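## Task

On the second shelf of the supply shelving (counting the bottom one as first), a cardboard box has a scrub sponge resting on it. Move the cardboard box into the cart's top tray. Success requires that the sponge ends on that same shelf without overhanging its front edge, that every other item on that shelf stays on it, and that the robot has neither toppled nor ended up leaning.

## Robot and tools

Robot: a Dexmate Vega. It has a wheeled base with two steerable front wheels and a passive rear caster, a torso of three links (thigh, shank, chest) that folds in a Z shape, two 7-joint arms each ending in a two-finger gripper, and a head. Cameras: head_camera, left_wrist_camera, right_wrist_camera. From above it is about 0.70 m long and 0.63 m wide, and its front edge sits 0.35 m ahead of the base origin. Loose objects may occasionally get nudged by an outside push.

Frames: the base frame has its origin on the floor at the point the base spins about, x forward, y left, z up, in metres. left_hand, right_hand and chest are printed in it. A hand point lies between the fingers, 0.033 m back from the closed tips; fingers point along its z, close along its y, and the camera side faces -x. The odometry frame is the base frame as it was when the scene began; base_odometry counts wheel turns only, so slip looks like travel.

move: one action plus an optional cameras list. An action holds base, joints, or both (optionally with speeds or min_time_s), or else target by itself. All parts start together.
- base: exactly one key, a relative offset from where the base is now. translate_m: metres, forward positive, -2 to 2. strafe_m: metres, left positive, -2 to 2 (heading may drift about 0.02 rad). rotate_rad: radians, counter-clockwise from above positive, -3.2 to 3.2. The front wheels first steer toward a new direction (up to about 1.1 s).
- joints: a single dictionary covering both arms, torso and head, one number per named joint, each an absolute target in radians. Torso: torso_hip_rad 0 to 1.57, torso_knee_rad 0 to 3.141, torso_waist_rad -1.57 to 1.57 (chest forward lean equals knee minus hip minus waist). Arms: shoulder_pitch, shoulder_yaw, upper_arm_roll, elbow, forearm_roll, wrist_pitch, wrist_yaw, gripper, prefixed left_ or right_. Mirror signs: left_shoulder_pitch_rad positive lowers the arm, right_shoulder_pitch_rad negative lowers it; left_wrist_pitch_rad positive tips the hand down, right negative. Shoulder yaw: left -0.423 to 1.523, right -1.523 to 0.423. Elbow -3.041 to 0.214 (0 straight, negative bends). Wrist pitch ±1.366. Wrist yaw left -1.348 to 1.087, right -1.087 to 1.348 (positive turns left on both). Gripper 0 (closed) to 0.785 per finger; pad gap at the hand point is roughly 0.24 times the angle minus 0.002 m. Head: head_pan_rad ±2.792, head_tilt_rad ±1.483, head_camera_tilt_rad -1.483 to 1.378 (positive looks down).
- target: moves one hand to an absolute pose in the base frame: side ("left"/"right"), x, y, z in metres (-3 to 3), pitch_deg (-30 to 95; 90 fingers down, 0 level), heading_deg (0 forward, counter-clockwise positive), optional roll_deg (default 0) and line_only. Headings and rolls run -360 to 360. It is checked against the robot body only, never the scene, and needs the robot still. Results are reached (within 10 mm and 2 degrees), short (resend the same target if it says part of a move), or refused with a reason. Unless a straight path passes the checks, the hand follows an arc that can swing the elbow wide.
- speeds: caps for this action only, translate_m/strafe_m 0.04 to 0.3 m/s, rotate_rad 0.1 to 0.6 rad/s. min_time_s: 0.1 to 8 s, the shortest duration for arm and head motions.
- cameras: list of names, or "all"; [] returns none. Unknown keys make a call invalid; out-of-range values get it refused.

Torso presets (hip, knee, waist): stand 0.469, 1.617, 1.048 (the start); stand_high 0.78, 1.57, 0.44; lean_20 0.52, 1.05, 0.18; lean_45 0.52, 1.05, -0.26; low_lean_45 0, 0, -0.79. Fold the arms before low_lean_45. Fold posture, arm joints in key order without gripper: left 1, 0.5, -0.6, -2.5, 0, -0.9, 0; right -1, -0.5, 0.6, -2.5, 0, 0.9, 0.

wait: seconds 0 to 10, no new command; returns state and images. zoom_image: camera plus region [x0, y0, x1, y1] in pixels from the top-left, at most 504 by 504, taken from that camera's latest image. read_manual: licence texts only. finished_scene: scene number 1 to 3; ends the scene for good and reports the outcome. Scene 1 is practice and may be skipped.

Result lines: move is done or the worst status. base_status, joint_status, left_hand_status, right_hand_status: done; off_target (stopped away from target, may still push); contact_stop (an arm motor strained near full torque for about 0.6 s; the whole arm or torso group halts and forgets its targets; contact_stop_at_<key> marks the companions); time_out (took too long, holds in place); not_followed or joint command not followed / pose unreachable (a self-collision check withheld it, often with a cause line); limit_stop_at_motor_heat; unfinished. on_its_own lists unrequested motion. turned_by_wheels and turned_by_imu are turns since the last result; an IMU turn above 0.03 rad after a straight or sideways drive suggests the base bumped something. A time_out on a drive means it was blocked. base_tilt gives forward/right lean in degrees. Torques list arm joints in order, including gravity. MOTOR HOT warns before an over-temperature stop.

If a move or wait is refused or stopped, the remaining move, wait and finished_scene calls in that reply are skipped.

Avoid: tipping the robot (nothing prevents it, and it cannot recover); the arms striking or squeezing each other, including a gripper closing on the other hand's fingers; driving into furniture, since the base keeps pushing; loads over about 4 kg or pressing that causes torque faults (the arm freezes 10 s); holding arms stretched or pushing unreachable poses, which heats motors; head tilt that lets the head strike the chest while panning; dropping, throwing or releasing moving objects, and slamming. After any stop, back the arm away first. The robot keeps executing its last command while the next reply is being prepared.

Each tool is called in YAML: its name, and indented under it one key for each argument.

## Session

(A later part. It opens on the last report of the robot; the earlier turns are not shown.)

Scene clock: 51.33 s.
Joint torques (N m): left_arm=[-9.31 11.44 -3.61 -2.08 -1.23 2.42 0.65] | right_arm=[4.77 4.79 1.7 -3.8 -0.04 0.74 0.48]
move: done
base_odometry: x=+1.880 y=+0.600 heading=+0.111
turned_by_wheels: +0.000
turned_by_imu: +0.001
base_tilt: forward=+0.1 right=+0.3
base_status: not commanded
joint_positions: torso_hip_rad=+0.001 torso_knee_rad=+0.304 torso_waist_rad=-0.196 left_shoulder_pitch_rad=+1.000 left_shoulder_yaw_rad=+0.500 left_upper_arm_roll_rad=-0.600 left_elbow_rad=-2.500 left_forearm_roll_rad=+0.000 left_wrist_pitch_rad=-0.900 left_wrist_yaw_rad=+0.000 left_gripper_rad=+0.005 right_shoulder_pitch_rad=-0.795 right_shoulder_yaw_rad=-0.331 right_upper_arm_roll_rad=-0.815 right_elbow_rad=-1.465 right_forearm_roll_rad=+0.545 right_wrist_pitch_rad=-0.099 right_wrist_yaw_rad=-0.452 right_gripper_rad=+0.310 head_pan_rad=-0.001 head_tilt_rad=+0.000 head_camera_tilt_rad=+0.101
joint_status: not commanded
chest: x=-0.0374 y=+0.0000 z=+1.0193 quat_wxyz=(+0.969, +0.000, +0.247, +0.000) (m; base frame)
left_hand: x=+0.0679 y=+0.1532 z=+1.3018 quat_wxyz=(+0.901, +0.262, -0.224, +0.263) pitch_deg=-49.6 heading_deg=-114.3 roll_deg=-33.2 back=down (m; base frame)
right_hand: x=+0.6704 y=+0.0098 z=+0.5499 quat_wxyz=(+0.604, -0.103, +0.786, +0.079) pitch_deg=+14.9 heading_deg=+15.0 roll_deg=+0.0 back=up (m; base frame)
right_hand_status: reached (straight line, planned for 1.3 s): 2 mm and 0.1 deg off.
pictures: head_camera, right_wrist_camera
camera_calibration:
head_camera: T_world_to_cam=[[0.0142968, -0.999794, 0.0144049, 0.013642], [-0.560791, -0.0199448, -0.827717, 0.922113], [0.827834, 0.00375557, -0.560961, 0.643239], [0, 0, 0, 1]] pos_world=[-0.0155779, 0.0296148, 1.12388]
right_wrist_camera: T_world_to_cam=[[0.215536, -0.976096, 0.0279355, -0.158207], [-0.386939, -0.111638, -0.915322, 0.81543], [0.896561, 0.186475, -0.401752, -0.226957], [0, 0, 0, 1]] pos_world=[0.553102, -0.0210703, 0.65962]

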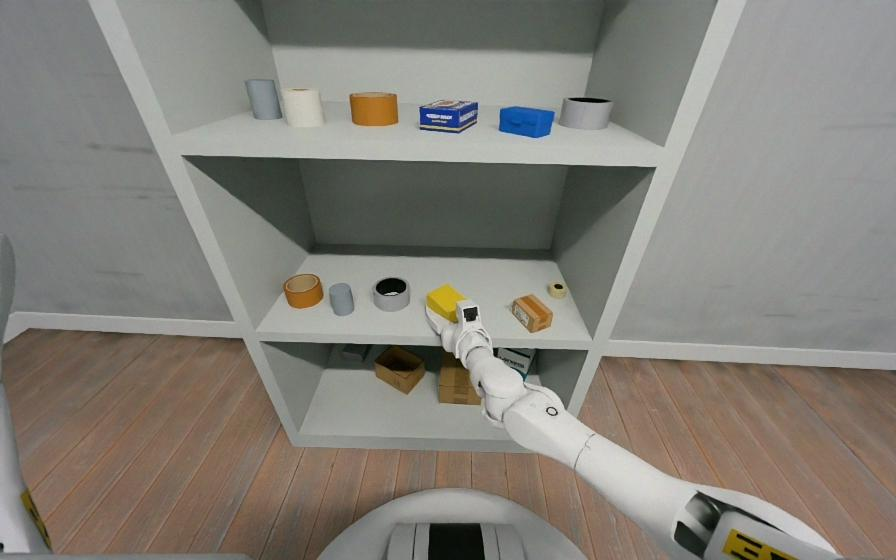

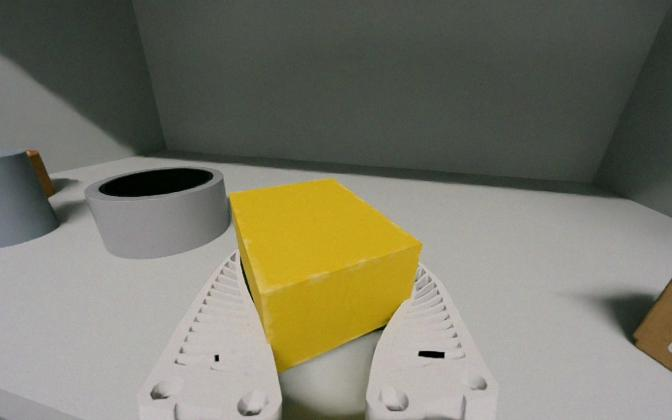

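move:
  joints: {"right_gripper_rad":0.56}
  cameras: []

move:
  target: {"side":"right","x":0.55,"y":-0.025,"z":0.585,"pitch_deg":15,"heading_deg":15,"line_only":true}
  cameras: ["head_camera"]

move:
  target: {"side":"right","x":0.6,"y":-0.25,"z":0.6,"pitch_deg":30,"heading_deg":24}
  cameras: ["head_camera","right_wrist_camera"]

Scene clock: 53.17 s.
Joint torques (N m): left_arm=[-9.66 11.2 -3.37 -1.51 -1.33 2.92 0.61] | right_arm=[4.73 2.67 1.23 -4.8 -0.08 0.53 0.04]
move: done
base_odometry: x=+1.880 y=+0.600 heading=+0.111
turned_by_wheels: +0.000
turned_by_imu: +0.001
base_tilt: forward=+0.2 right=+0.3
base_status: not commanded
joint_positions: torso_hip_rad=+0.001 torso_knee_rad=+0.304 torso_waist_rad=-0.196 left_shoulder_pitch_rad=+1.000 left_shoulder_yaw_rad=+0.500 left_upper_arm_roll_rad=-0.600 left_elbow_rad=-2.500 left_forearm_roll_rad=+0.000 left_wrist_pitch_rad=-0.900 left_wrist_yaw_rad=+0.000 left_gripper_rad=+0.005 right_shoulder_pitch_rad=-0.795 right_shoulder_yaw_rad=-0.329 right_upper_arm_roll_rad=-0.816 right_elbow_rad=-1.460 right_forearm_roll_rad=+0.543 right_wrist_pitch_rad=-0.095 right_wrist_yaw_rad=-0.451 right_gripper_rad=+0.560 head_pan_rad=-0.001 head_tilt_rad=+0.000 head_camera_tilt_rad=+0.101
joint_status: all done
chest: x=-0.0374 y=+0.0000 z=+1.0193 quat_wxyz=(+0.969, +0.000, +0.247, +0.000) (m; base frame)
left_hand: x=+0.0679 y=+0.1532 z=+1.3018 quat_wxyz=(+0.901, +0.262, -0.224, +0.263) pitch_deg=-49.6 heading_deg=-114.3 roll_deg=-33.2 back=down (m; base frame)
right_hand: x=+0.6703 y=+0.0099 z=+0.5486 quat_wxyz=(+0.604, -0.103, +0.786, +0.079) pitch_deg=+14.9 heading_deg=+15.0 roll_deg=+0.0 back=up (m; base frame)
pictures: none
No camera images: "cameras" was empty.

Scene clock: 56.83 s.
Joint torques (N m): left_arm=[-9.95 11.59 -3.14 -1.19 -1.27 2.51 0.64] | right_arm=[3.06 -1.86 7.48 -13.69 -0.89 2.89 -0.44]
move: done
base_odometry: x=+1.880 y=+0.600 heading=+0.111
turned_by_wheels: +0.000
turned_by_imu: +0.001
base_tilt: forward=+0.2 right=+0.3
base_status: not commanded
joint_positions: torso_hip_rad=+0.001 torso_knee_rad=+0.304 torso_waist_rad=-0.196 left_shoulder_pitch_rad=+1.000 left_shoulder_yaw_rad=+0.500 left_upper_arm_roll_rad=-0.600 left_elbow_rad=-2.500 left_forearm_roll_rad=+0.000 left_wrist_pitch_rad=-0.900 left_wrist_yaw_rad=+0.000 left_gripper_rad=+0.005 right_shoulder_pitch_rad=-1.094 right_shoulder_yaw_rad=-0.614 right_upper_arm_roll_rad=-0.764 right_elbow_rad=-2.026 right_forearm_roll_rad=+0.563 right_wrist_pitch_rad=-0.203 right_wrist_yaw_rad=-0.618 right_gripper_rad=+0.560 head_pan_rad=-0.001 head_tilt_rad=+0.000 head_camera_tilt_rad=+0.101
joint_status: not commanded
chest: x=-0.0374 y=+0.0000 z=+1.0193 quat_wxyz=(+0.969, +0.000, +0.247, +0.000) (m; base frame)
left_hand: x=+0.0679 y=+0.1532 z=+1.3018 quat_wxyz=(+0.901, +0.262, -0.224, +0.263) pitch_deg=-49.6 heading_deg=-114.3 roll_deg=-33.2 back=down (m; base frame)
right_hand: x=+0.5512 y=-0.0247 z=+0.5840 quat_wxyz=(+0.603, -0.104, +0.787, +0.079) pitch_deg=+15.0 heading_deg=+15.0 roll_deg=+0.0 back=up (m; base frame)
right_hand_status: reached (straight line, planned for 2.1 s): 2 mm and 0.0 deg off.
pictures: head_camera
camera_calibration:
head_camera: T_world_to_cam=[[0.0142968, -0.999794, 0.0144049, 0.013642], [-0.560791, -0.0199448, -0.827717, 0.922113], [0.827834, 0.00375557, -0.560961, 0.643239], [0, 0, 0, 1]] pos_world=[-0.0155779, 0.0296148, 1.12388]

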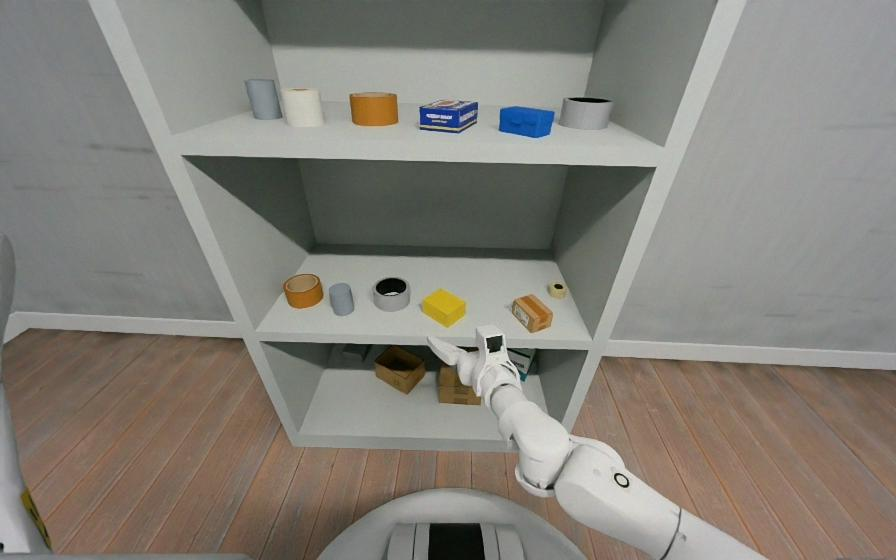

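Scene clock: 60.90 s.
Joint torques (N m): left_arm=[-9.46 11.76 -3.43 -1.08 -1.3 2.01 0.67] | right_arm=[19.45 -9.43 11.14 -2.27 0.02 2.6 -0.02]
move: done
base_odometry: x=+1.880 y=+0.600 heading=+0.111
turned_by_wheels: +0.000
turned_by_imu: +0.001
base_tilt: forward=+0.1 right=+0.4
base_status: not commanded
joint_positions: torso_hip_rad=+0.001 torso_knee_rad=+0.304 torso_waist_rad=-0.196 left_shoulder_pitch_rad=+1.000 left_shoulder_yaw_rad=+0.500 left_upper_arm_roll_rad=-0.600 left_elbow_rad=-2.500 left_forearm_roll_rad=+0.000 left_wrist_pitch_rad=-0.900 left_wrist_yaw_rad=+0.000 left_gripper_rad=+0.005 right_shoulder_pitch_rad=-1.076 right_shoulder_yaw_rad=-1.187 right_upper_arm_roll_rad=-0.309 right_elbow_rad=-1.935 right_forearm_roll_rad=+1.118 right_wrist_pitch_rad=-0.388 right_wrist_yaw_rad=-0.040 right_gripper_rad=+0.560 head_pan_rad=-0.001 head_tilt_rad=+0.000 head_camera_tilt_rad=+0.101
joint_status: not commanded
chest: x=-0.0374 y=+0.0000 z=+1.0193 quat_wxyz=(+0.969, +0.000, +0.247, +0.000) (m; base frame)
left_hand: x=+0.0679 y=+0.1532 z=+1.3018 quat_wxyz=(+0.901, +0.262, -0.224, +0.263) pitch_deg=-49.6 heading_deg=-114.3 roll_deg=-33.2 back=down (m; base frame)
right_hand: x=+0.5992 y=-0.2482 z=+0.5986 quat_wxyz=(+0.489, -0.180, +0.847, +0.104) pitch_deg=+30.0 heading_deg=+24.0 roll_deg=+0.0 back=up (m; base frame)
right_hand_status: reached (straight line, planned for 2.5 s): 2 mm and 0.0 deg off.
pictures: head_camera, right_wrist_camera
camera_calibration:
head_camera: T_world_to_cam=[[0.0142968, -0.999794, 0.0144049, 0.013642], [-0.560791, -0.0199448, -0.827717, 0.922113], [0.827834, 0.00375557, -0.560961, 0.643239], [0, 0, 0, 1]] pos_world=[-0.0155779, 0.0296148, 1.12388]
right_wrist_camera: T_world_to_cam=[[0.373592, -0.926778, 0.0388799, -0.485097], [-0.56909, -0.262102, -0.779384, 0.793989], [0.732506, 0.269046, -0.625339, 0.157149], [0, 0, 0, 1]] pos_world=[0.517967, -0.283751, 0.735955]

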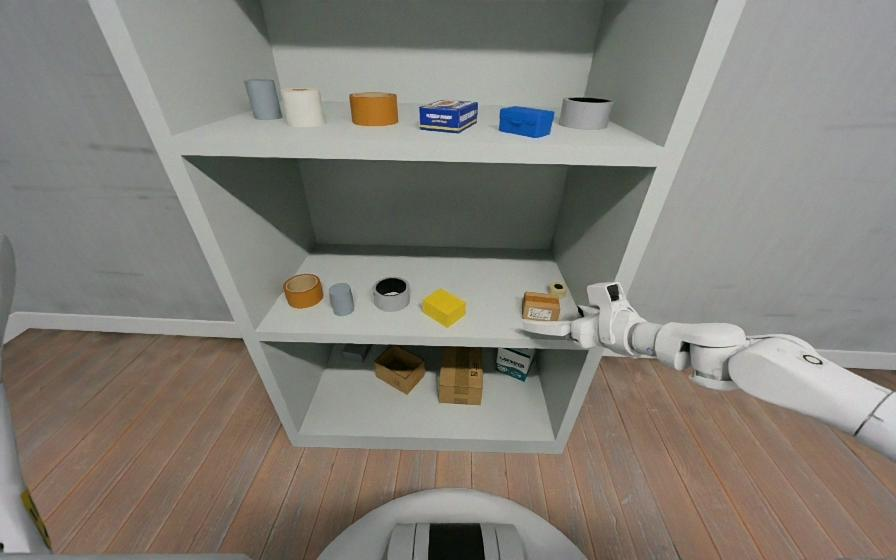

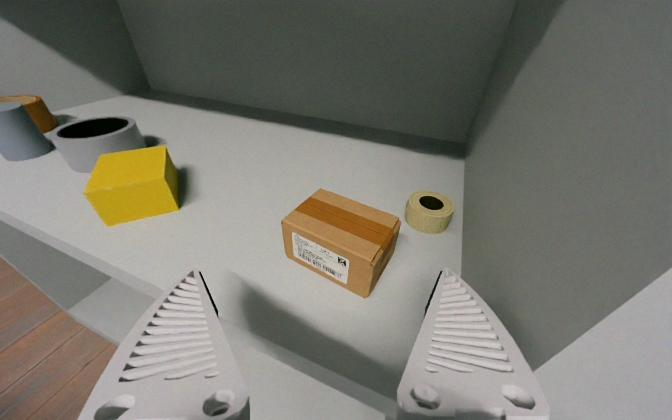

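move:
  target: {"side":"right","x":0.67,"y":-0.212,"z":0.64,"pitch_deg":30,"heading_deg":-8,"line_only":true}
  cameras: ["head_camera","right_wrist_camera"]

Scene clock: 66.63 s.
Joint torques (N m): left_arm=[-9.88 11.83 -3.74 -0.93 -1.29 2.41 0.75] | right_arm=[22.71 -0.48 3.51 -5.62 -0.88 1.51 -0.63]
move: done
base_odometry: x=+1.880 y=+0.600 heading=+0.111
turned_by_wheels: +0.000
turned_by_imu: +0.001
base_tilt: forward=+0.2 right=+0.3
base_status: not commanded
joint_positions: torso_hip_rad=+0.001 torso_knee_rad=+0.304 torso_waist_rad=-0.196 left_shoulder_pitch_rad=+1.000 left_shoulder_yaw_rad=+0.500 left_upper_arm_roll_rad=-0.600 left_elbow_rad=-2.500 left_forearm_roll_rad=+0.000 left_wrist_pitch_rad=-0.900 left_wrist_yaw_rad=+0.000 left_gripper_rad=+0.005 right_shoulder_pitch_rad=-0.731 right_shoulder_yaw_rad=-0.601 right_upper_arm_roll_rad=-0.496 right_elbow_rad=-1.953 right_forearm_roll_rad=+1.196 right_wrist_pitch_rad=-0.663 right_wrist_yaw_rad=-1.021 right_gripper_rad=+0.560 head_pan_rad=-0.001 head_tilt_rad=+0.000 head_camera_tilt_rad=+0.101
joint_status: not commanded
chest: x=-0.0374 y=+0.0000 z=+1.0193 quat_wxyz=(+0.969, +0.000, +0.247, +0.000) (m; base frame)
left_hand: x=+0.0679 y=+0.1532 z=+1.3018 quat_wxyz=(+0.901, +0.262, -0.224, +0.263) pitch_deg=-49.6 heading_deg=-114.3 roll_deg=-33.2 back=down (m; base frame)
right_hand: x=+0.6696 y=-0.2125 z=+0.6392 quat_wxyz=(+0.499, +0.059, +0.864, -0.034) pitch_deg=+30.0 heading_deg=-7.8 roll_deg=+0.0 back=up (m; base frame)
right_hand_status: reached (straight line, planned for 3.4 s): 1 mm and 0.2 deg off.
pictures: head_camera, right_wrist_camera
camera_calibration:
head_camera: T_world_to_cam=[[0.0142968, -0.999794, 0.0144049, 0.013642], [-0.560791, -0.0199448, -0.827717, 0.922113], [0.827834, 0.00375557, -0.560961, 0.643239], [0, 0, 0, 1]] pos_world=[-0.0155779, 0.0296148, 1.12388]
right_wrist_camera: T_world_to_cam=[[-0.170478, -0.984612, 0.0384268, -0.127555], [-0.622219, 0.0773297, -0.779015, 0.982491], [0.764056, -0.156715, -0.625827, 0.0101924], [0, 0, 0, 1]] pos_world=[0.581792, -0.199971, 0.776655]

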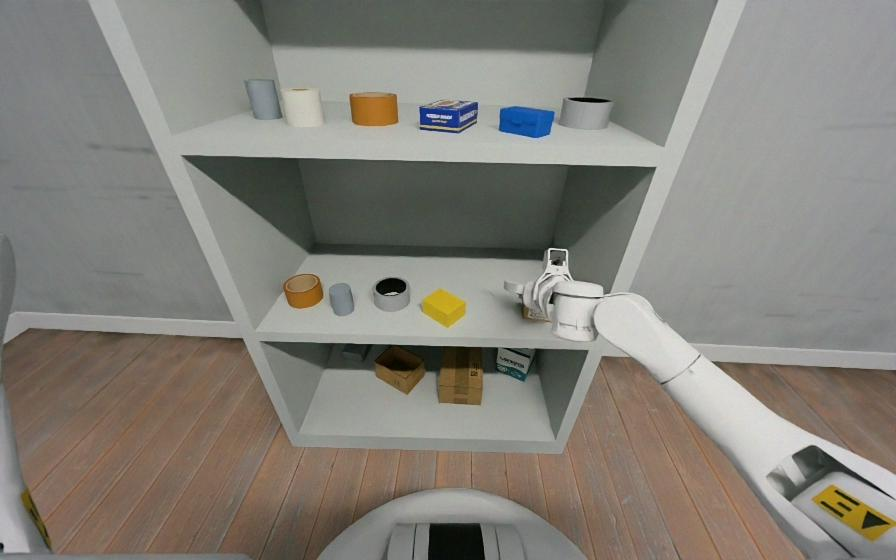

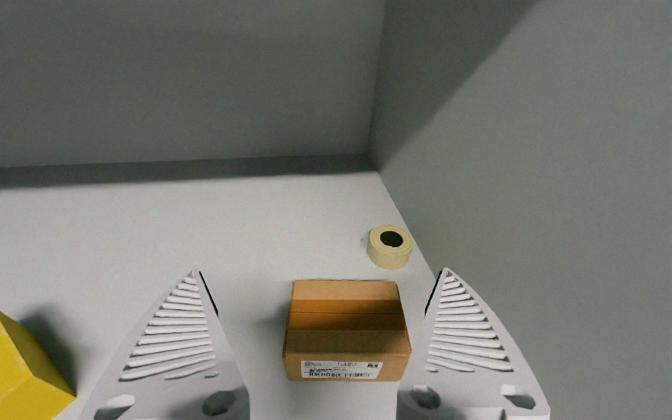

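move:
  target: {"side":"right","x":0.7,"y":-0.236,"z":0.545,"pitch_deg":30,"heading_deg":-8,"line_only":true}
  cameras: ["head_camera","right_wrist_camera"]

Scene clock: 70.10 s.
Joint torques (N m): left_arm=[-9.11 10.55 -3.43 -1.08 -1.21 2.35 0.76] | right_arm=[16.94 -2.18 2.32 0.92 0.22 -0.49 -0.26]
move: done
base_odometry: x=+1.880 y=+0.600 heading=+0.111
turned_by_wheels: +0.000
turned_by_imu: +0.001
base_tilt: forward=+0.1 right=+0.4
base_status: not commanded
joint_positions: torso_hip_rad=+0.001 torso_knee_rad=+0.304 torso_waist_rad=-0.196 left_shoulder_pitch_rad=+1.000 left_shoulder_yaw_rad=+0.500 left_upper_arm_roll_rad=-0.600 left_elbow_rad=-2.500 left_forearm_roll_rad=+0.000 left_wrist_pitch_rad=-0.900 left_wrist_yaw_rad=+0.000 left_gripper_rad=+0.005 right_shoulder_pitch_rad=-0.725 right_shoulder_yaw_rad=-0.567 right_upper_arm_roll_rad=-0.599 right_elbow_rad=-1.636 right_forearm_roll_rad=+1.009 right_wrist_pitch_rad=-0.444 right_wrist_yaw_rad=-0.763 right_gripper_rad=+0.560 head_pan_rad=-0.001 head_tilt_rad=+0.000 head_camera_tilt_rad=+0.101
joint_status: not commanded
chest: x=-0.0374 y=+0.0000 z=+1.0193 quat_wxyz=(+0.969, +0.000, +0.247, +0.000) (m; base frame)
left_hand: x=+0.0678 y=+0.1532 z=+1.3018 quat_wxyz=(+0.901, +0.262, -0.224, +0.263) pitch_deg=-49.6 heading_deg=-114.3 roll_deg=-33.2 back=down (m; base frame)
right_hand: x=+0.6998 y=-0.2354 z=+0.5471 quat_wxyz=(+0.499, +0.061, +0.864, -0.034) pitch_deg=+30.0 heading_deg=-8.0 roll_deg=+0.1 back=up (m; base frame)
right_hand_status: reached (straight line, planned for 1.3 s): 2 mm and 0.1 deg off.
pictures: head_camera, right_wrist_camera
camera_calibration:
head_camera: T_world_to_cam=[[0.0142945, -0.999794, 0.0144056, 0.0136411], [-0.560723, -0.0199438, -0.827763, 0.922166], [0.82788, 0.00375491, -0.560893, 0.643164], [0, 0, 0, 1]] pos_world=[-0.0155775, 0.0296148, 1.12388]
right_wrist_camera: T_world_to_cam=[[-0.174008, -0.98403, 0.0374961, -0.138302], [-0.620828, 0.0800667, -0.779847, 0.931475], [0.764391, -0.158979, -0.624846, -0.075444], [0, 0, 0, 1]] pos_world=[0.611889, -0.222667, 0.684453]

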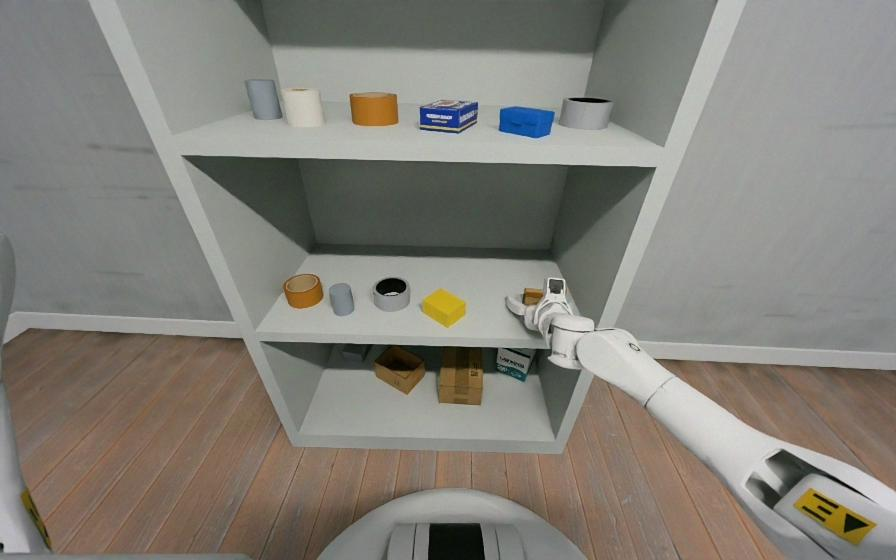

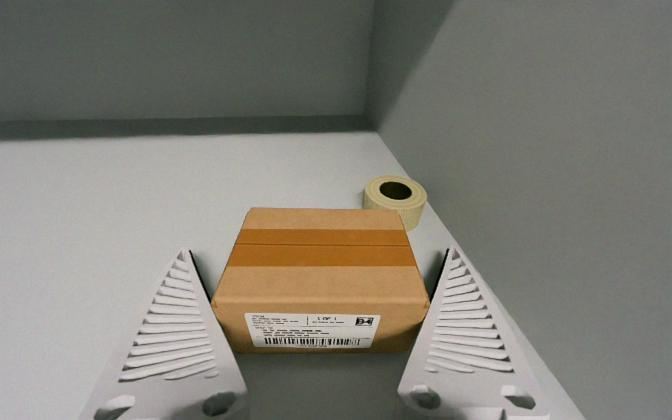

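move:
  target: {"side":"right","x":0.702,"y":-0.237,"z":0.553,"pitch_deg":30,"heading_deg":-8,"line_only":true}
  cameras: []

move:
  joints: {"right_gripper_rad":0.31}
  cameras: ["right_wrist_camera"]

move:
  target: {"side":"right","x":0.69,"y":-0.225,"z":0.64,"pitch_deg":30,"heading_deg":-8,"line_only":true}
  cameras: ["head_camera","right_wrist_camera"]

Scene clock: 71.27 s.
Joint torques (N m): left_arm=[-8.67 11.33 -3.42 -1.76 -1.31 2.5 0.63] | right_arm=[15.01 -7.8 7.49 -5.41 0.03 -0.04 -1.26]
move: done
base_odometry: x=+1.880 y=+0.600 heading=+0.111
turned_by_wheels: +0.000
turned_by_imu: +0.000
base_tilt: forward=+0.2 right=+0.3
base_status: not commanded
joint_positions: torso_hip_rad=+0.001 torso_knee_rad=+0.304 torso_waist_rad=-0.196 left_shoulder_pitch_rad=+1.000 left_shoulder_yaw_rad=+0.500 left_upper_arm_roll_rad=-0.600 left_elbow_rad=-2.500 left_forearm_roll_rad=+0.000 left_wrist_pitch_rad=-0.900 left_wrist_yaw_rad=+0.000 left_gripper_rad=+0.005 right_shoulder_pitch_rad=-0.720 right_shoulder_yaw_rad=-0.570 right_upper_arm_roll_rad=-0.595 right_elbow_rad=-1.640 right_forearm_roll_rad=+1.015 right_wrist_pitch_rad=-0.454 right_wrist_yaw_rad=-0.765 right_gripper_rad=+0.560 head_pan_rad=-0.001 head_tilt_rad=+0.000 head_camera_tilt_rad=+0.101
joint_status: not commanded
chest: x=-0.0374 y=+0.0000 z=+1.0193 quat_wxyz=(+0.969, +0.000, +0.247, +0.000) (m; base frame)
left_hand: x=+0.0678 y=+0.1532 z=+1.3018 quat_wxyz=(+0.901, +0.262, -0.224, +0.263) pitch_deg=-49.6 heading_deg=-114.3 roll_deg=-33.2 back=down (m; base frame)
right_hand: x=+0.7013 y=-0.2362 z=+0.5509 quat_wxyz=(+0.499, +0.060, +0.864, -0.035) pitch_deg=+30.0 heading_deg=-8.0 roll_deg=+0.0 back=up (m; base frame)
right_hand_status: reached (straight line, planned for 0.3 s): 2 mm and 0.0 deg off.
pictures: none
No camera images: "cameras" was empty.

Scene clock: 72.03 s.
Joint torques (N m): left_arm=[-10.25 11.13 -3.36 -1.76 -1.33 2.55 0.56] | right_arm=[14.47 -3.47 6.4 -6.68 0.78 -0.71 -0.52]
move: done
base_odometry: x=+1.880 y=+0.600 heading=+0.111
turned_by_wheels: +0.000
turned_by_imu: +0.000
base_tilt: forward=+0.1 right=+0.3
base_status: not commanded
joint_positions: torso_hip_rad=+0.001 torso_knee_rad=+0.304 torso_waist_rad=-0.196 left_shoulder_pitch_rad=+1.000 left_shoulder_yaw_rad=+0.500 left_upper_arm_roll_rad=-0.600 left_elbow_rad=-2.500 left_forearm_roll_rad=+0.000 left_wrist_pitch_rad=-0.900 left_wrist_yaw_rad=+0.000 left_gripper_rad=+0.005 right_shoulder_pitch_rad=-0.718 right_shoulder_yaw_rad=-0.571 right_upper_arm_roll_rad=-0.593 right_elbow_rad=-1.643 right_forearm_roll_rad=+1.017 right_wrist_pitch_rad=-0.458 right_wrist_yaw_rad=-0.767 right_gripper_rad=+0.311 head_pan_rad=-0.001 head_tilt_rad=+0.000 head_camera_tilt_rad=+0.101
joint_status: all done
chest: x=-0.0374 y=+0.0000 z=+1.0193 quat_wxyz=(+0.969, +0.000, +0.247, +0.000) (m; base frame)
left_hand: x=+0.0678 y=+0.1532 z=+1.3018 quat_wxyz=(+0.901, +0.262, -0.224, +0.263) pitch_deg=-49.6 heading_deg=-114.3 roll_deg=-33.2 back=down (m; base frame)
right_hand: x=+0.7019 y=-0.2369 z=+0.5527 quat_wxyz=(+0.499, +0.060, +0.864, -0.035) pitch_deg=+30.0 heading_deg=-8.0 roll_deg=+0.0 back=up (m; base frame)
pictures: right_wrist_camera
camera_calibration:
right_wrist_camera: T_world_to_cam=[[-0.173626, -0.984053, 0.0386469, -0.140441], [-0.62111, 0.0789661, -0.779735, 0.937162], [0.764249, -0.159387, -0.624916, -0.0737885], [0, 0, 0, 1]] pos_world=[0.614089, -0.223966, 0.690054]

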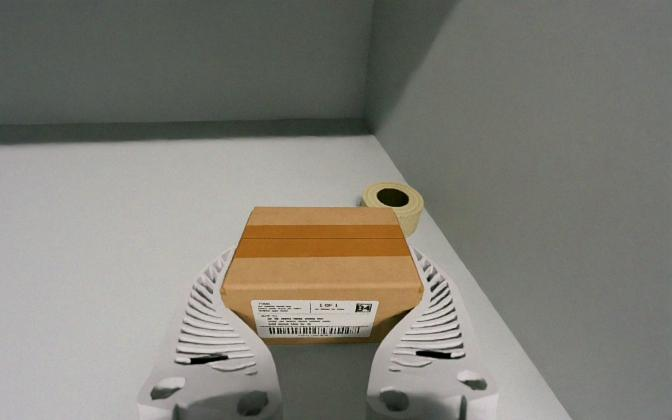

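Scene clock: 74.53 s.
Joint torques (N m): left_arm=[-10.27 11.79 -3.17 -1.08 -1.25 2.44 0.57] | right_arm=[23.83 -4.25 9.02 -11.5 -0.83 2.39 -0.16]
move: done
base_odometry: x=+1.880 y=+0.600 heading=+0.111
turned_by_wheels: +0.000
turned_by_imu: +0.001
base_tilt: forward=+0.1 right=+0.3
base_status: not commanded
joint_positions: torso_hip_rad=+0.001 torso_knee_rad=+0.304 torso_waist_rad=-0.196 left_shoulder_pitch_rad=+1.000 left_shoulder_yaw_rad=+0.500 left_upper_arm_roll_rad=-0.600 left_elbow_rad=-2.500 left_forearm_roll_rad=+0.000 left_wrist_pitch_rad=-0.900 left_wrist_yaw_rad=+0.000 left_gripper_rad=+0.005 right_shoulder_pitch_rad=-0.689 right_shoulder_yaw_rad=-0.596 right_upper_arm_roll_rad=-0.496 right_elbow_rad=-1.872 right_forearm_roll_rad=+1.177 right_wrist_pitch_rad=-0.662 right_wrist_yaw_rad=-0.961 right_gripper_rad=+0.310 head_pan_rad=-0.001 head_tilt_rad=+0.000 head_camera_tilt_rad=+0.101
joint_status: not commanded
chest: x=-0.0374 y=+0.0000 z=+1.0193 quat_wxyz=(+0.969, +0.000, +0.247, +0.000) (m; base frame)
left_hand: x=+0.0679 y=+0.1532 z=+1.3018 quat_wxyz=(+0.901, +0.262, -0.224, +0.263) pitch_deg=-49.6 heading_deg=-114.3 roll_deg=-33.2 back=down (m; base frame)
right_hand: x=+0.6901 y=-0.2251 z=+0.6367 quat_wxyz=(+0.498, +0.061, +0.864, -0.035) pitch_deg=+30.1 heading_deg=-8.0 roll_deg=+0.0 back=up (m; base frame)
right_hand_status: reached (straight line, planned for 1.1 s): 3 mm and 0.1 deg off.
pictures: head_camera, right_wrist_camera
camera_calibration:
head_camera: T_world_to_cam=[[0.0142965, -0.999794, 0.0144041, 0.0136414], [-0.560838, -0.0199441, -0.827685, 0.922132], [0.827802, 0.00375463, -0.561008, 0.643209], [0, 0, 0, 1]] pos_world=[-0.0154781, 0.0296148, 1.12388]
right_wrist_camera: T_world_to_cam=[[-0.17374, -0.984038, 0.0385065, -0.134096], [-0.623039, 0.0795536, -0.778134, 0.994809], [0.762651, -0.159184, -0.626916, -0.00797829], [0, 0, 0, 1]] pos_world=[0.602592, -0.212367, 0.774257]

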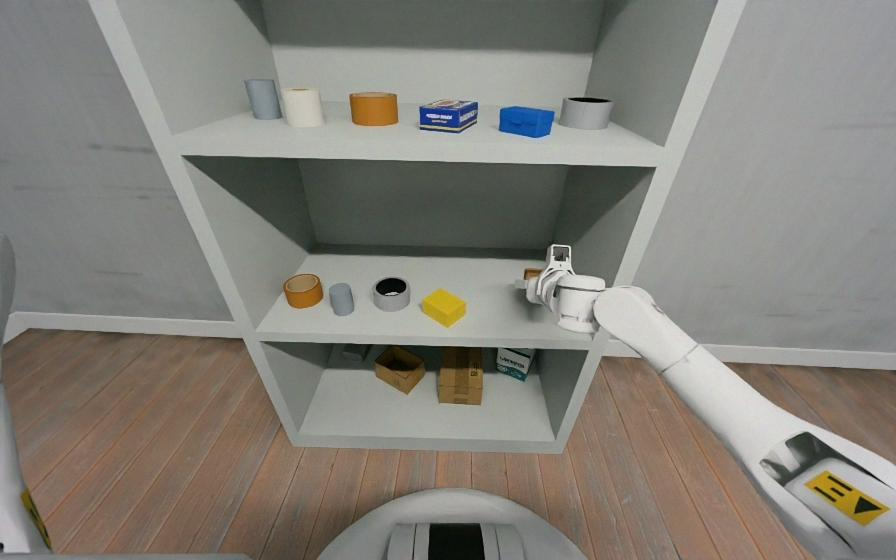

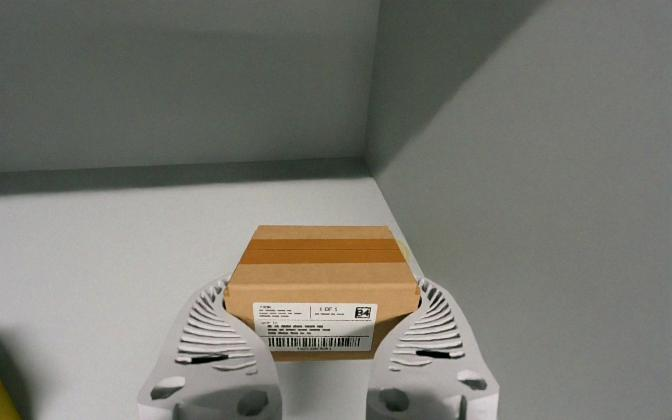

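move:
  base: {"translate_m":-0.45}
  cameras: []

move:
  base: {"translate_m":-1.57}
  joints: {"torso_hip_rad":0.25,"torso_knee_rad":1.256,"torso_waist_rad":0.906,"right_shoulder_pitch_rad":-1.09,"head_camera_tilt_rad":0.4}
  min_time_s: 4
  cameras: []

move:
  base: {"rotate_rad":-1.65}
  cameras: ["head_camera"]

Scene clock: 79.57 s.
Joint torques (N m): left_arm=[-9.39 11.84 -3.35 -1.58 -1.3 1.77 0.63] | right_arm=[25.23 -3.41 8.75 -10.84 -0.97 2.73 -0.31]
move: done
base_odometry: x=+1.432 y=+0.551 heading=+0.110
turned_by_wheels: -0.001
turned_by_imu: +0.002
base_tilt: forward=+0.1 right=+0.3
base_status: done
joint_positions: torso_hip_rad=+0.001 torso_knee_rad=+0.304 torso_waist_rad=-0.196 left_shoulder_pitch_rad=+1.000 left_shoulder_yaw_rad=+0.500 left_upper_arm_roll_rad=-0.600 left_elbow_rad=-2.500 left_forearm_roll_rad=+0.000 left_wrist_pitch_rad=-0.900 left_wrist_yaw_rad=+0.000 left_gripper_rad=+0.005 right_shoulder_pitch_rad=-0.688 right_shoulder_yaw_rad=-0.596 right_upper_arm_roll_rad=-0.494 right_elbow_rad=-1.878 right_forearm_roll_rad=+1.182 right_wrist_pitch_rad=-0.667 right_wrist_yaw_rad=-0.966 right_gripper_rad=+0.310 head_pan_rad=-0.001 head_tilt_rad=+0.000 head_camera_tilt_rad=+0.101
joint_status: not commanded
chest: x=-0.0373 y=+0.0000 z=+1.0193 quat_wxyz=(+0.969, +0.000, +0.247, +0.000) (m; base frame)
left_hand: x=+0.0680 y=+0.1532 z=+1.3017 quat_wxyz=(+0.901, +0.262, -0.224, +0.263) pitch_deg=-49.6 heading_deg=-114.3 roll_deg=-33.2 back=down (m; base frame)
right_hand: x=+0.6897 y=-0.2249 z=+0.6389 quat_wxyz=(+0.498, +0.060, +0.864, -0.035) pitch_deg=+30.1 heading_deg=-8.0 roll_deg=+0.0 back=up (m; base frame)
pictures: none
No camera images: "cameras" was empty.

Scene clock: 86.53 s.
Joint torques (N m): left_arm=[-11.57 10.38 -1.25 1.61 -0.37 2.8 0.3] | right_arm=[11.93 -2.21 9.44 -10.87 -0.76 2.47 -0.01]
move: done
base_odometry: x=-0.129 y=+0.384 heading=+0.109
turned_by_wheels: -0.001
turned_by_imu: +0.008
base_tilt: forward=+0.1 right=+0.4
base_status: done
joint_positions: torso_hip_rad=+0.250 torso_knee_rad=+1.256 torso_waist_rad=+0.906 left_shoulder_pitch_rad=+1.000 left_shoulder_yaw_rad=+0.500 left_upper_arm_roll_rad=-0.600 left_elbow_rad=-2.500 left_forearm_roll_rad=+0.000 left_wrist_pitch_rad=-0.900 left_wrist_yaw_rad=+0.000 left_gripper_rad=+0.005 right_shoulder_pitch_rad=-1.090 right_shoulder_yaw_rad=-0.596 right_upper_arm_roll_rad=-0.494 right_elbow_rad=-1.878 right_forearm_roll_rad=+1.182 right_wrist_pitch_rad=-0.667 right_wrist_yaw_rad=-0.966 right_gripper_rad=+0.310 head_pan_rad=+0.000 head_tilt_rad=+0.000 head_camera_tilt_rad=+0.399
joint_status: all done
chest: x=-0.0213 y=+0.0000 z=+1.3256 quat_wxyz=(+0.999, +0.000, +0.050, +0.000) (m; base frame)
left_hand: x=-0.0340 y=+0.1532 z=+1.6267 quat_wxyz=(+0.839, +0.205, -0.398, +0.310) pitch_deg=-36.8 heading_deg=-132.5 roll_deg=-6.9 back=down (m; base frame)
right_hand: x=+0.7046 y=-0.2249 z=+0.9430 quat_wxyz=(+0.497, +0.060, +0.865, -0.035) pitch_deg=+30.3 heading_deg=-8.0 roll_deg=-0.1 back=up (m; base frame)
pictures: none
No camera images: "cameras" was empty.

Scene clock: 90.83 s.
Joint torques (N m): left_arm=[-11.4 10.03 -1.04 1.68 -0.4 3.43 0.28] | right_arm=[12.98 -2.88 8.35 -12.39 -1.11 2.29 -0.07]
move: done
base_odometry: x=-0.129 y=+0.384 heading=-1.540
turned_by_wheels: -1.649
turned_by_imu: -1.604
base_tilt: forward=+0.2 right=+0.3
base_status: done
joint_positions: torso_hip_rad=+0.250 torso_knee_rad=+1.256 torso_waist_rad=+0.906 left_shoulder_pitch_rad=+1.000 left_shoulder_yaw_rad=+0.500 left_upper_arm_roll_rad=-0.600 left_elbow_rad=-2.500 left_forearm_roll_rad=+0.000 left_wrist_pitch_rad=-0.900 left_wrist_yaw_rad=+0.000 left_gripper_rad=+0.005 right_shoulder_pitch_rad=-1.090 right_shoulder_yaw_rad=-0.596 right_upper_arm_roll_rad=-0.494 right_elbow_rad=-1.878 right_forearm_roll_rad=+1.182 right_wrist_pitch_rad=-0.667 right_wrist_yaw_rad=-0.966 right_gripper_rad=+0.310 head_pan_rad=+0.000 head_tilt_rad=+0.000 head_camera_tilt_rad=+0.399
joint_status: not commanded
chest: x=-0.0213 y=+0.0000 z=+1.3256 quat_wxyz=(+0.999, +0.000, +0.050, +0.000) (m; base frame)
left_hand: x=-0.0340 y=+0.1532 z=+1.6267 quat_wxyz=(+0.839, +0.205, -0.398, +0.310) pitch_deg=-36.8 heading_deg=-132.5 roll_deg=-6.9 back=down (m; base frame)
right_hand: x=+0.7045 y=-0.2249 z=+0.9430 quat_wxyz=(+0.497, +0.060, +0.865, -0.035) pitch_deg=+30.3 heading_deg=-8.0 roll_deg=-0.1 back=up (m; base frame)
pictures: head_camera
camera_calibration:
head_camera: T_world_to_cam=[[0.0129087, -0.999795, 0.0155786, 0.00798707], [-0.475132, -0.0198417, -0.879691, 1.22986], [0.87982, 0.00395372, -0.475291, 0.701184], [0, 0, 0, 1]] pos_world=[-0.032673, 0.0296157, 1.41504]

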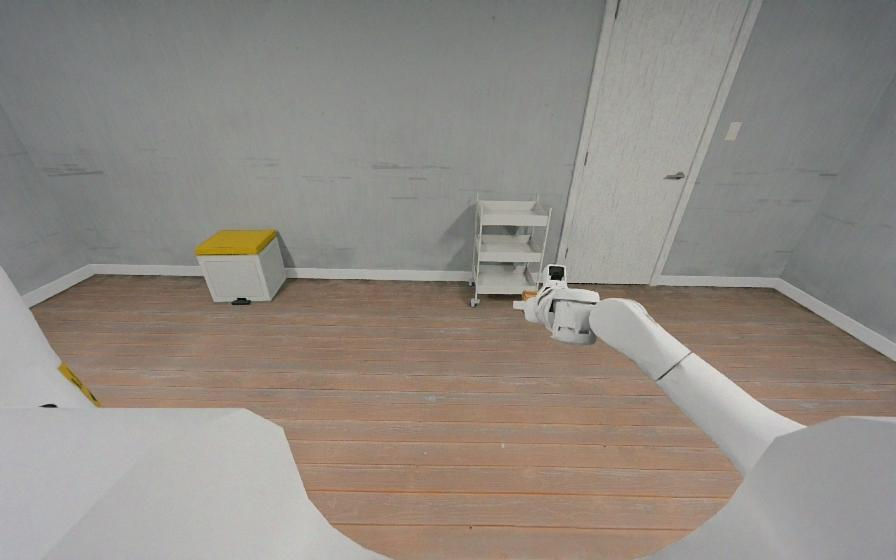

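move:
  base: {"rotate_rad":-0.084}
  cameras: []

move:
  base: {"translate_m":1.67}
  cameras: ["head_camera"]

Scene clock: 93.03 s.
Joint torques (N m): left_arm=[-11.99 10.32 -1 1.24 -0.52 3.09 0.36] | right_arm=[11.51 -3.46 8.56 -10.27 -0.83 2.27 -0.08]
move: done
base_odometry: x=-0.129 y=+0.384 heading=-1.623
turned_by_wheels: -0.084
turned_by_imu: -0.081
base_tilt: forward=+0.2 right=+0.4
base_status: done
joint_positions: torso_hip_rad=+0.250 torso_knee_rad=+1.256 torso_waist_rad=+0.906 left_shoulder_pitch_rad=+1.000 left_shoulder_yaw_rad=+0.500 left_upper_arm_roll_rad=-0.600 left_elbow_rad=-2.500 left_forearm_roll_rad=+0.000 left_wrist_pitch_rad=-0.900 left_wrist_yaw_rad=+0.000 left_gripper_rad=+0.005 right_shoulder_pitch_rad=-1.090 right_shoulder_yaw_rad=-0.596 right_upper_arm_roll_rad=-0.494 right_elbow_rad=-1.878 right_forearm_roll_rad=+1.182 right_wrist_pitch_rad=-0.667 right_wrist_yaw_rad=-0.966 right_gripper_rad=+0.310 head_pan_rad=+0.000 head_tilt_rad=+0.000 head_camera_tilt_rad=+0.399
joint_status: not commanded
chest: x=-0.0213 y=+0.0000 z=+1.3256 quat_wxyz=(+0.999, +0.000, +0.050, +0.000) (m; base frame)
left_hand: x=-0.0340 y=+0.1532 z=+1.6267 quat_wxyz=(+0.839, +0.205, -0.398, +0.310) pitch_deg=-36.8 heading_deg=-132.5 roll_deg=-6.9 back=down (m; base frame)
right_hand: x=+0.7045 y=-0.2249 z=+0.9430 quat_wxyz=(+0.497, +0.060, +0.865, -0.035) pitch_deg=+30.3 heading_deg=-8.0 roll_deg=-0.1 back=up (m; base frame)
pictures: none
No camera images: "cameras" was empty.

Scene clock: 100.97 s.
Joint torques (N m): left_arm=[-11.57 9.61 -1.07 1.53 -0.33 2.98 0.21] | right_arm=[12.36 -3.03 8.97 -11.61 -0.84 2.23 -0.19]
move: done
base_odometry: x=-0.221 y=-1.283 heading=-1.624
turned_by_wheels: -0.001
turned_by_imu: -0.007
base_tilt: forward=+0.2 right=+0.3
base_status: done
joint_positions: torso_hip_rad=+0.250 torso_knee_rad=+1.256 torso_waist_rad=+0.906 left_shoulder_pitch_rad=+1.000 left_shoulder_yaw_rad=+0.500 left_upper_arm_roll_rad=-0.600 left_elbow_rad=-2.500 left_forearm_roll_rad=+0.000 left_wrist_pitch_rad=-0.900 left_wrist_yaw_rad=+0.000 left_gripper_rad=+0.005 right_shoulder_pitch_rad=-1.090 right_shoulder_yaw_rad=-0.596 right_upper_arm_roll_rad=-0.494 right_elbow_rad=-1.878 right_forearm_roll_rad=+1.182 right_wrist_pitch_rad=-0.667 right_wrist_yaw_rad=-0.966 right_gripper_rad=+0.310 head_pan_rad=+0.000 head_tilt_rad=+0.000 head_camera_tilt_rad=+0.399
joint_status: not commanded
chest: x=-0.0212 y=+0.0000 z=+1.3256 quat_wxyz=(+0.999, +0.000, +0.050, +0.000) (m; base frame)
left_hand: x=-0.0339 y=+0.1532 z=+1.6267 quat_wxyz=(+0.839, +0.205, -0.398, +0.310) pitch_deg=-36.8 heading_deg=-132.5 roll_deg=-6.9 back=down (m; base frame)
right_hand: x=+0.7046 y=-0.2249 z=+0.9429 quat_wxyz=(+0.497, +0.060, +0.865, -0.035) pitch_deg=+30.3 heading_deg=-8.0 roll_deg=-0.1 back=up (m; base frame)
pictures: head_camera
camera_calibration:
head_camera: T_world_to_cam=[[0.0129112, -0.999795, 0.0155784, 0.00798613], [-0.475209, -0.0198431, -0.879649, 1.22985], [0.879778, 0.00395428, -0.475368, 0.701204], [0, 0, 0, 1]] pos_world=[-0.0325734, 0.0296157, 1.41504]

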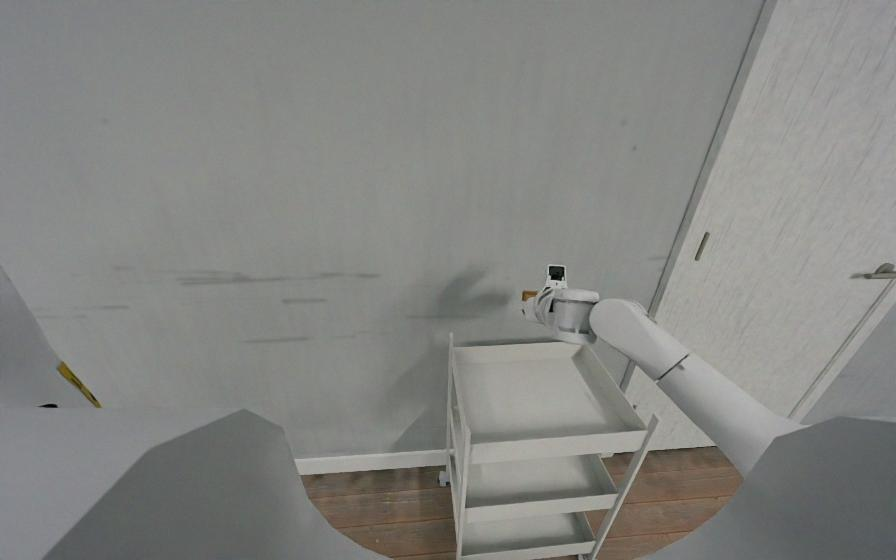

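move:
  target: {"side":"right","x":0.645,"y":-0.215,"z":0.718,"pitch_deg":30,"heading_deg":-6,"line_only":true}
  cameras: []

move:
  target: {"side":"right","x":0.645,"y":-0.215,"z":0.699,"pitch_deg":30,"heading_deg":-6,"line_only":true}
  cameras: ["right_wrist_camera"]

Scene clock: 105.03 s.
Joint torques (N m): left_arm=[-11.49 10.37 -1.4 1.04 -0.37 3.63 0.28] | right_arm=[9.51 -0.23 3.02 -5.53 -1.23 2.43 -0.08]
move: done
base_odometry: x=-0.221 y=-1.283 heading=-1.624
turned_by_wheels: +0.000
turned_by_imu: +0.001
base_tilt: forward=+0.2 right=+0.3
base_status: not commanded
joint_positions: torso_hip_rad=+0.250 torso_knee_rad=+1.256 torso_waist_rad=+0.906 left_shoulder_pitch_rad=+1.000 left_shoulder_yaw_rad=+0.500 left_upper_arm_roll_rad=-0.600 left_elbow_rad=-2.500 left_forearm_roll_rad=+0.000 left_wrist_pitch_rad=-0.900 left_wrist_yaw_rad=+0.000 left_gripper_rad=+0.005 right_shoulder_pitch_rad=-1.299 right_shoulder_yaw_rad=-0.497 right_upper_arm_roll_rad=-0.711 right_elbow_rad=-1.416 right_forearm_roll_rad=+0.824 right_wrist_pitch_rad=-0.112 right_wrist_yaw_rad=-0.619 right_gripper_rad=+0.310 head_pan_rad=+0.000 head_tilt_rad=+0.000 head_camera_tilt_rad=+0.399
joint_status: not commanded
chest: x=-0.0212 y=+0.0000 z=+1.3256 quat_wxyz=(+0.999, +0.000, +0.050, +0.000) (m; base frame)
left_hand: x=-0.0339 y=+0.1532 z=+1.6267 quat_wxyz=(+0.839, +0.205, -0.398, +0.310) pitch_deg=-36.8 heading_deg=-132.5 roll_deg=-6.9 back=down (m; base frame)
right_hand: x=+0.6457 y=-0.2154 z=+0.7196 quat_wxyz=(+0.499, +0.046, +0.865, -0.026) pitch_deg=+30.0 heading_deg=-6.1 roll_deg=+0.0 back=up (m; base frame)
right_hand_status: reached (straight line, planned for 2.2 s): 2 mm and 0.1 deg off.
pictures: none
No camera images: "cameras" was empty.

Scene clock: 106.90 s.
Joint torques (N m): left_arm=[-11.62 11.65 -1.12 2.84 -0.43 2.63 0.19] | right_arm=[20.73 0.68 1.96 -6.39 -1.17 2.93 0.18]
move: done
base_odometry: x=-0.221 y=-1.283 heading=-1.624
turned_by_wheels: +0.000
turned_by_imu: +0.000
base_tilt: forward=+0.1 right=+0.3
base_status: not commanded
joint_positions: torso_hip_rad=+0.250 torso_knee_rad=+1.256 torso_waist_rad=+0.906 left_shoulder_pitch_rad=+1.000 left_shoulder_yaw_rad=+0.500 left_upper_arm_roll_rad=-0.600 left_elbow_rad=-2.500 left_forearm_roll_rad=+0.000 left_wrist_pitch_rad=-0.900 left_wrist_yaw_rad=+0.000 left_gripper_rad=+0.005 right_shoulder_pitch_rad=-1.287 right_shoulder_yaw_rad=-0.459 right_upper_arm_roll_rad=-0.728 right_elbow_rad=-1.316 right_forearm_roll_rad=+0.802 right_wrist_pitch_rad=-0.054 right_wrist_yaw_rad=-0.580 right_gripper_rad=+0.310 head_pan_rad=+0.000 head_tilt_rad=+0.000 head_camera_tilt_rad=+0.399
joint_status: not commanded
chest: x=-0.0212 y=+0.0000 z=+1.3256 quat_wxyz=(+0.999, +0.000, +0.050, +0.000) (m; base frame)
left_hand: x=-0.0339 y=+0.1532 z=+1.6267 quat_wxyz=(+0.839, +0.205, -0.398, +0.310) pitch_deg=-36.8 heading_deg=-132.5 roll_deg=-6.9 back=down (m; base frame)
right_hand: x=+0.6447 y=-0.2152 z=+0.6996 quat_wxyz=(+0.499, +0.045, +0.865, -0.026) pitch_deg=+30.1 heading_deg=-6.0 roll_deg=+0.0 back=up (m; base frame)
right_hand_status: reached (straight line, planned for 0.7 s): 1 mm and 0.1 deg off.
pictures: right_wrist_camera
camera_calibration:
right_wrist_camera: T_world_to_cam=[[-0.139547, -0.989456, 0.0387758, -0.158013], [-0.624695, 0.0575852, -0.778743, 1.01145], [0.768299, -0.132894, -0.626144, 0.0691044], [0, 0, 0, 1]] pos_world=[0.556704, -0.205408, 0.837056]

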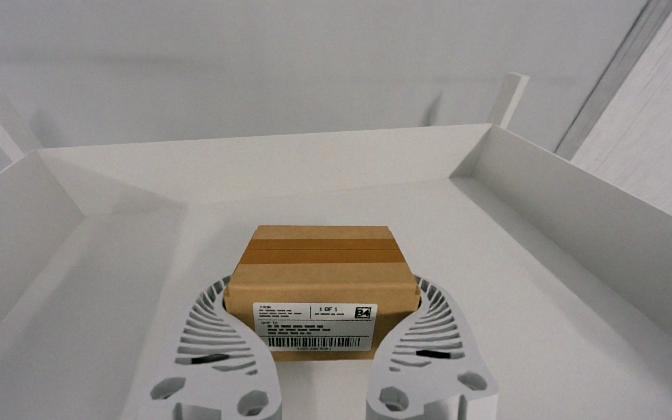

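move:
  target: {"side":"right","x":0.645,"y":-0.215,"z":0.686,"pitch_deg":30,"heading_deg":-6,"line_only":true}
  cameras: ["right_wrist_camera"]

Scene clock: 108.80 s.
Joint torques (N m): left_arm=[-10.58 9.06 -1.08 1.54 -0.39 3.12 0.25] | right_arm=[17.23 -0.17 2.25 -2.46 -0.26 2.24 0.12]
move: done
base_odometry: x=-0.221 y=-1.283 heading=-1.624
turned_by_wheels: +0.000
turned_by_imu: +0.000
base_tilt: forward=+0.1 right=+0.3
base_status: not commanded
joint_positions: torso_hip_rad=+0.250 torso_knee_rad=+1.256 torso_waist_rad=+0.906 left_shoulder_pitch_rad=+1.000 left_shoulder_yaw_rad=+0.500 left_upper_arm_roll_rad=-0.600 left_elbow_rad=-2.500 left_forearm_roll_rad=+0.000 left_wrist_pitch_rad=-0.900 left_wrist_yaw_rad=+0.000 left_gripper_rad=+0.005 right_shoulder_pitch_rad=-1.276 right_shoulder_yaw_rad=-0.430 right_upper_arm_roll_rad=-0.738 right_elbow_rad=-1.240 right_forearm_roll_rad=+0.788 right_wrist_pitch_rad=-0.013 right_wrist_yaw_rad=-0.552 right_gripper_rad=+0.310 head_pan_rad=+0.000 head_tilt_rad=+0.000 head_camera_tilt_rad=+0.399
joint_status: not commanded
chest: x=-0.0213 y=+0.0000 z=+1.3256 quat_wxyz=(+0.999, +0.000, +0.050, +0.000) (m; base frame)
left_hand: x=-0.0341 y=+0.1532 z=+1.6267 quat_wxyz=(+0.839, +0.205, -0.398, +0.310) pitch_deg=-36.8 heading_deg=-132.5 roll_deg=-6.9 back=down (m; base frame)
right_hand: x=+0.6449 y=-0.2151 z=+0.6871 quat_wxyz=(+0.499, +0.045, +0.865, -0.026) pitch_deg=+30.0 heading_deg=-6.0 roll_deg=+0.0 back=up (m; base frame)
right_hand_status: reached (straight line, planned for 0.6 s): 1 mm and 0.0 deg off.
pictures: right_wrist_camera
camera_calibration:
right_wrist_camera: T_world_to_cam=[[-0.139502, -0.989477, 0.0383971, -0.157144], [-0.623683, 0.0576795, -0.779546, 1.00175], [0.769128, -0.132696, -0.625167, 0.0600015], [0, 0, 0, 1]] pos_world=[0.556703, -0.205308, 0.824454]

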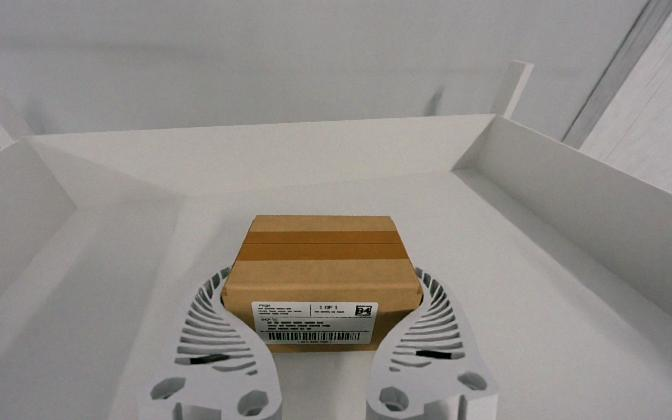

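move:
  joints: {"right_gripper_rad":0.53}
  cameras: ["right_wrist_camera"]

move:
  target: {"side":"right","x":0.56,"y":-0.205,"z":0.74,"pitch_deg":30,"heading_deg":-6,"line_only":true}
  cameras: ["right_wrist_camera"]

Scene clock: 109.83 s.
Joint torques (N m): left_arm=[-10.76 10.18 -1.09 1.94 -0.49 3.1 0.33] | right_arm=[14.44 1.09 1.23 -3.36 -0.41 1.3 0.25]
move: done
base_odometry: x=-0.221 y=-1.283 heading=-1.624
turned_by_wheels: +0.000
turned_by_imu: +0.000
base_tilt: forward=+0.2 right=+0.3
base_status: not commanded
joint_positions: torso_hip_rad=+0.250 torso_knee_rad=+1.256 torso_waist_rad=+0.906 left_shoulder_pitch_rad=+1.000 left_shoulder_yaw_rad=+0.500 left_upper_arm_roll_rad=-0.600 left_elbow_rad=-2.500 left_forearm_roll_rad=+0.000 left_wrist_pitch_rad=-0.900 left_wrist_yaw_rad=+0.000 left_gripper_rad=+0.005 right_shoulder_pitch_rad=-1.275 right_shoulder_yaw_rad=-0.429 right_upper_arm_roll_rad=-0.739 right_elbow_rad=-1.235 right_forearm_roll_rad=+0.787 right_wrist_pitch_rad=-0.010 right_wrist_yaw_rad=-0.550 right_gripper_rad=+0.530 head_pan_rad=+0.000 head_tilt_rad=+0.000 head_camera_tilt_rad=+0.399
joint_status: all done
chest: x=-0.0213 y=+0.0000 z=+1.3256 quat_wxyz=(+0.999, +0.000, +0.050, +0.000) (m; base frame)
left_hand: x=-0.0341 y=+0.1532 z=+1.6267 quat_wxyz=(+0.839, +0.205, -0.398, +0.310) pitch_deg=-36.8 heading_deg=-132.5 roll_deg=-6.9 back=down (m; base frame)
right_hand: x=+0.6449 y=-0.2151 z=+0.6863 quat_wxyz=(+0.499, +0.045, +0.865, -0.026) pitch_deg=+30.0 heading_deg=-6.0 roll_deg=+0.0 back=up (m; base frame)
pictures: right_wrist_camera
camera_calibration:
right_wrist_camera: T_world_to_cam=[[-0.139518, -0.989469, 0.0385359, -0.157216], [-0.623693, 0.0575823, -0.779546, 1.00111], [0.769118, -0.132795, -0.625158, 0.0594802], [0, 0, 0, 1]] pos_world=[0.556703, -0.205308, 0.823654]

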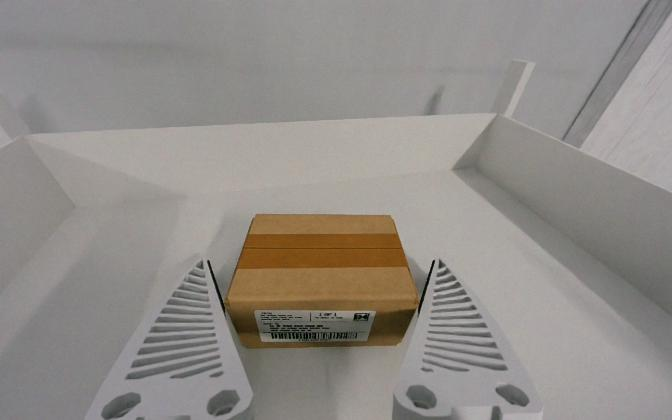

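Scene clock: 113.40 s.
Joint torques (N m): left_arm=[-10.65 9.87 -0.93 1.81 -0.39 3.3 0.25] | right_arm=[4.98 -4.06 7.11 -11.79 -0.92 2.61 -0.59]
move: done
base_odometry: x=-0.221 y=-1.283 heading=-1.624
turned_by_wheels: +0.000
turned_by_imu: +0.001
base_tilt: forward=+0.2 right=+0.3
base_status: not commanded
joint_positions: torso_hip_rad=+0.250 torso_knee_rad=+1.256 torso_waist_rad=+0.906 left_shoulder_pitch_rad=+1.000 left_shoulder_yaw_rad=+0.500 left_upper_arm_roll_rad=-0.600 left_elbow_rad=-2.500 left_forearm_roll_rad=+0.000 left_wrist_pitch_rad=-0.900 left_wrist_yaw_rad=+0.000 left_gripper_rad=+0.005 right_shoulder_pitch_rad=-1.520 right_shoulder_yaw_rad=-0.635 right_upper_arm_roll_rad=-0.692 right_elbow_rad=-1.769 right_forearm_roll_rad=+0.824 right_wrist_pitch_rad=-0.122 right_wrist_yaw_rad=-0.775 right_gripper_rad=+0.530 head_pan_rad=+0.000 head_tilt_rad=+0.000 head_camera_tilt_rad=+0.399
joint_status: not commanded
chest: x=-0.0213 y=+0.0000 z=+1.3256 quat_wxyz=(+0.999, +0.000, +0.050, +0.000) (m; base frame)
left_hand: x=-0.0341 y=+0.1532 z=+1.6267 quat_wxyz=(+0.839, +0.205, -0.398, +0.310) pitch_deg=-36.8 heading_deg=-132.5 roll_deg=-6.9 back=down (m; base frame)
right_hand: x=+0.5608 y=-0.2051 z=+0.7389 quat_wxyz=(+0.499, +0.045, +0.865, -0.026) pitch_deg=+30.0 heading_deg=-6.0 roll_deg=+0.0 back=up (m; base frame)
right_hand_status: reached (straight line, planned for 2.0 s): 1 mm and 0.0 deg off.
pictures: right_wrist_camera
camera_calibration:
right_wrist_camera: T_world_to_cam=[[-0.139096, -0.98951, 0.0390034, -0.161689], [-0.624553, 0.0570923, -0.778893, 0.988967], [0.768496, -0.132701, -0.625943, 0.15936], [0, 0, 0, 1]] pos_world=[0.472704, -0.195308, 0.876356]

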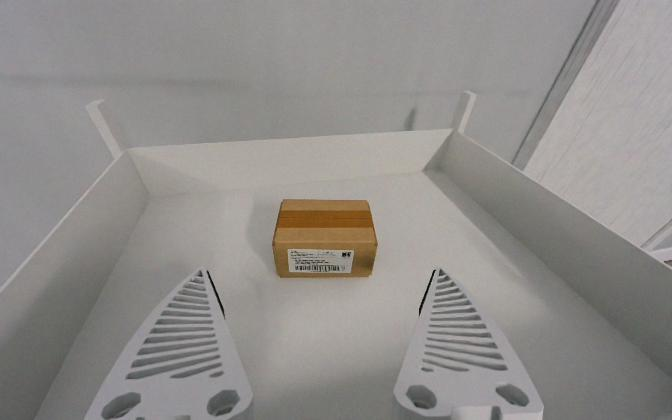

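finished_scene:
  scene: 2

The scene is finished: the task was done.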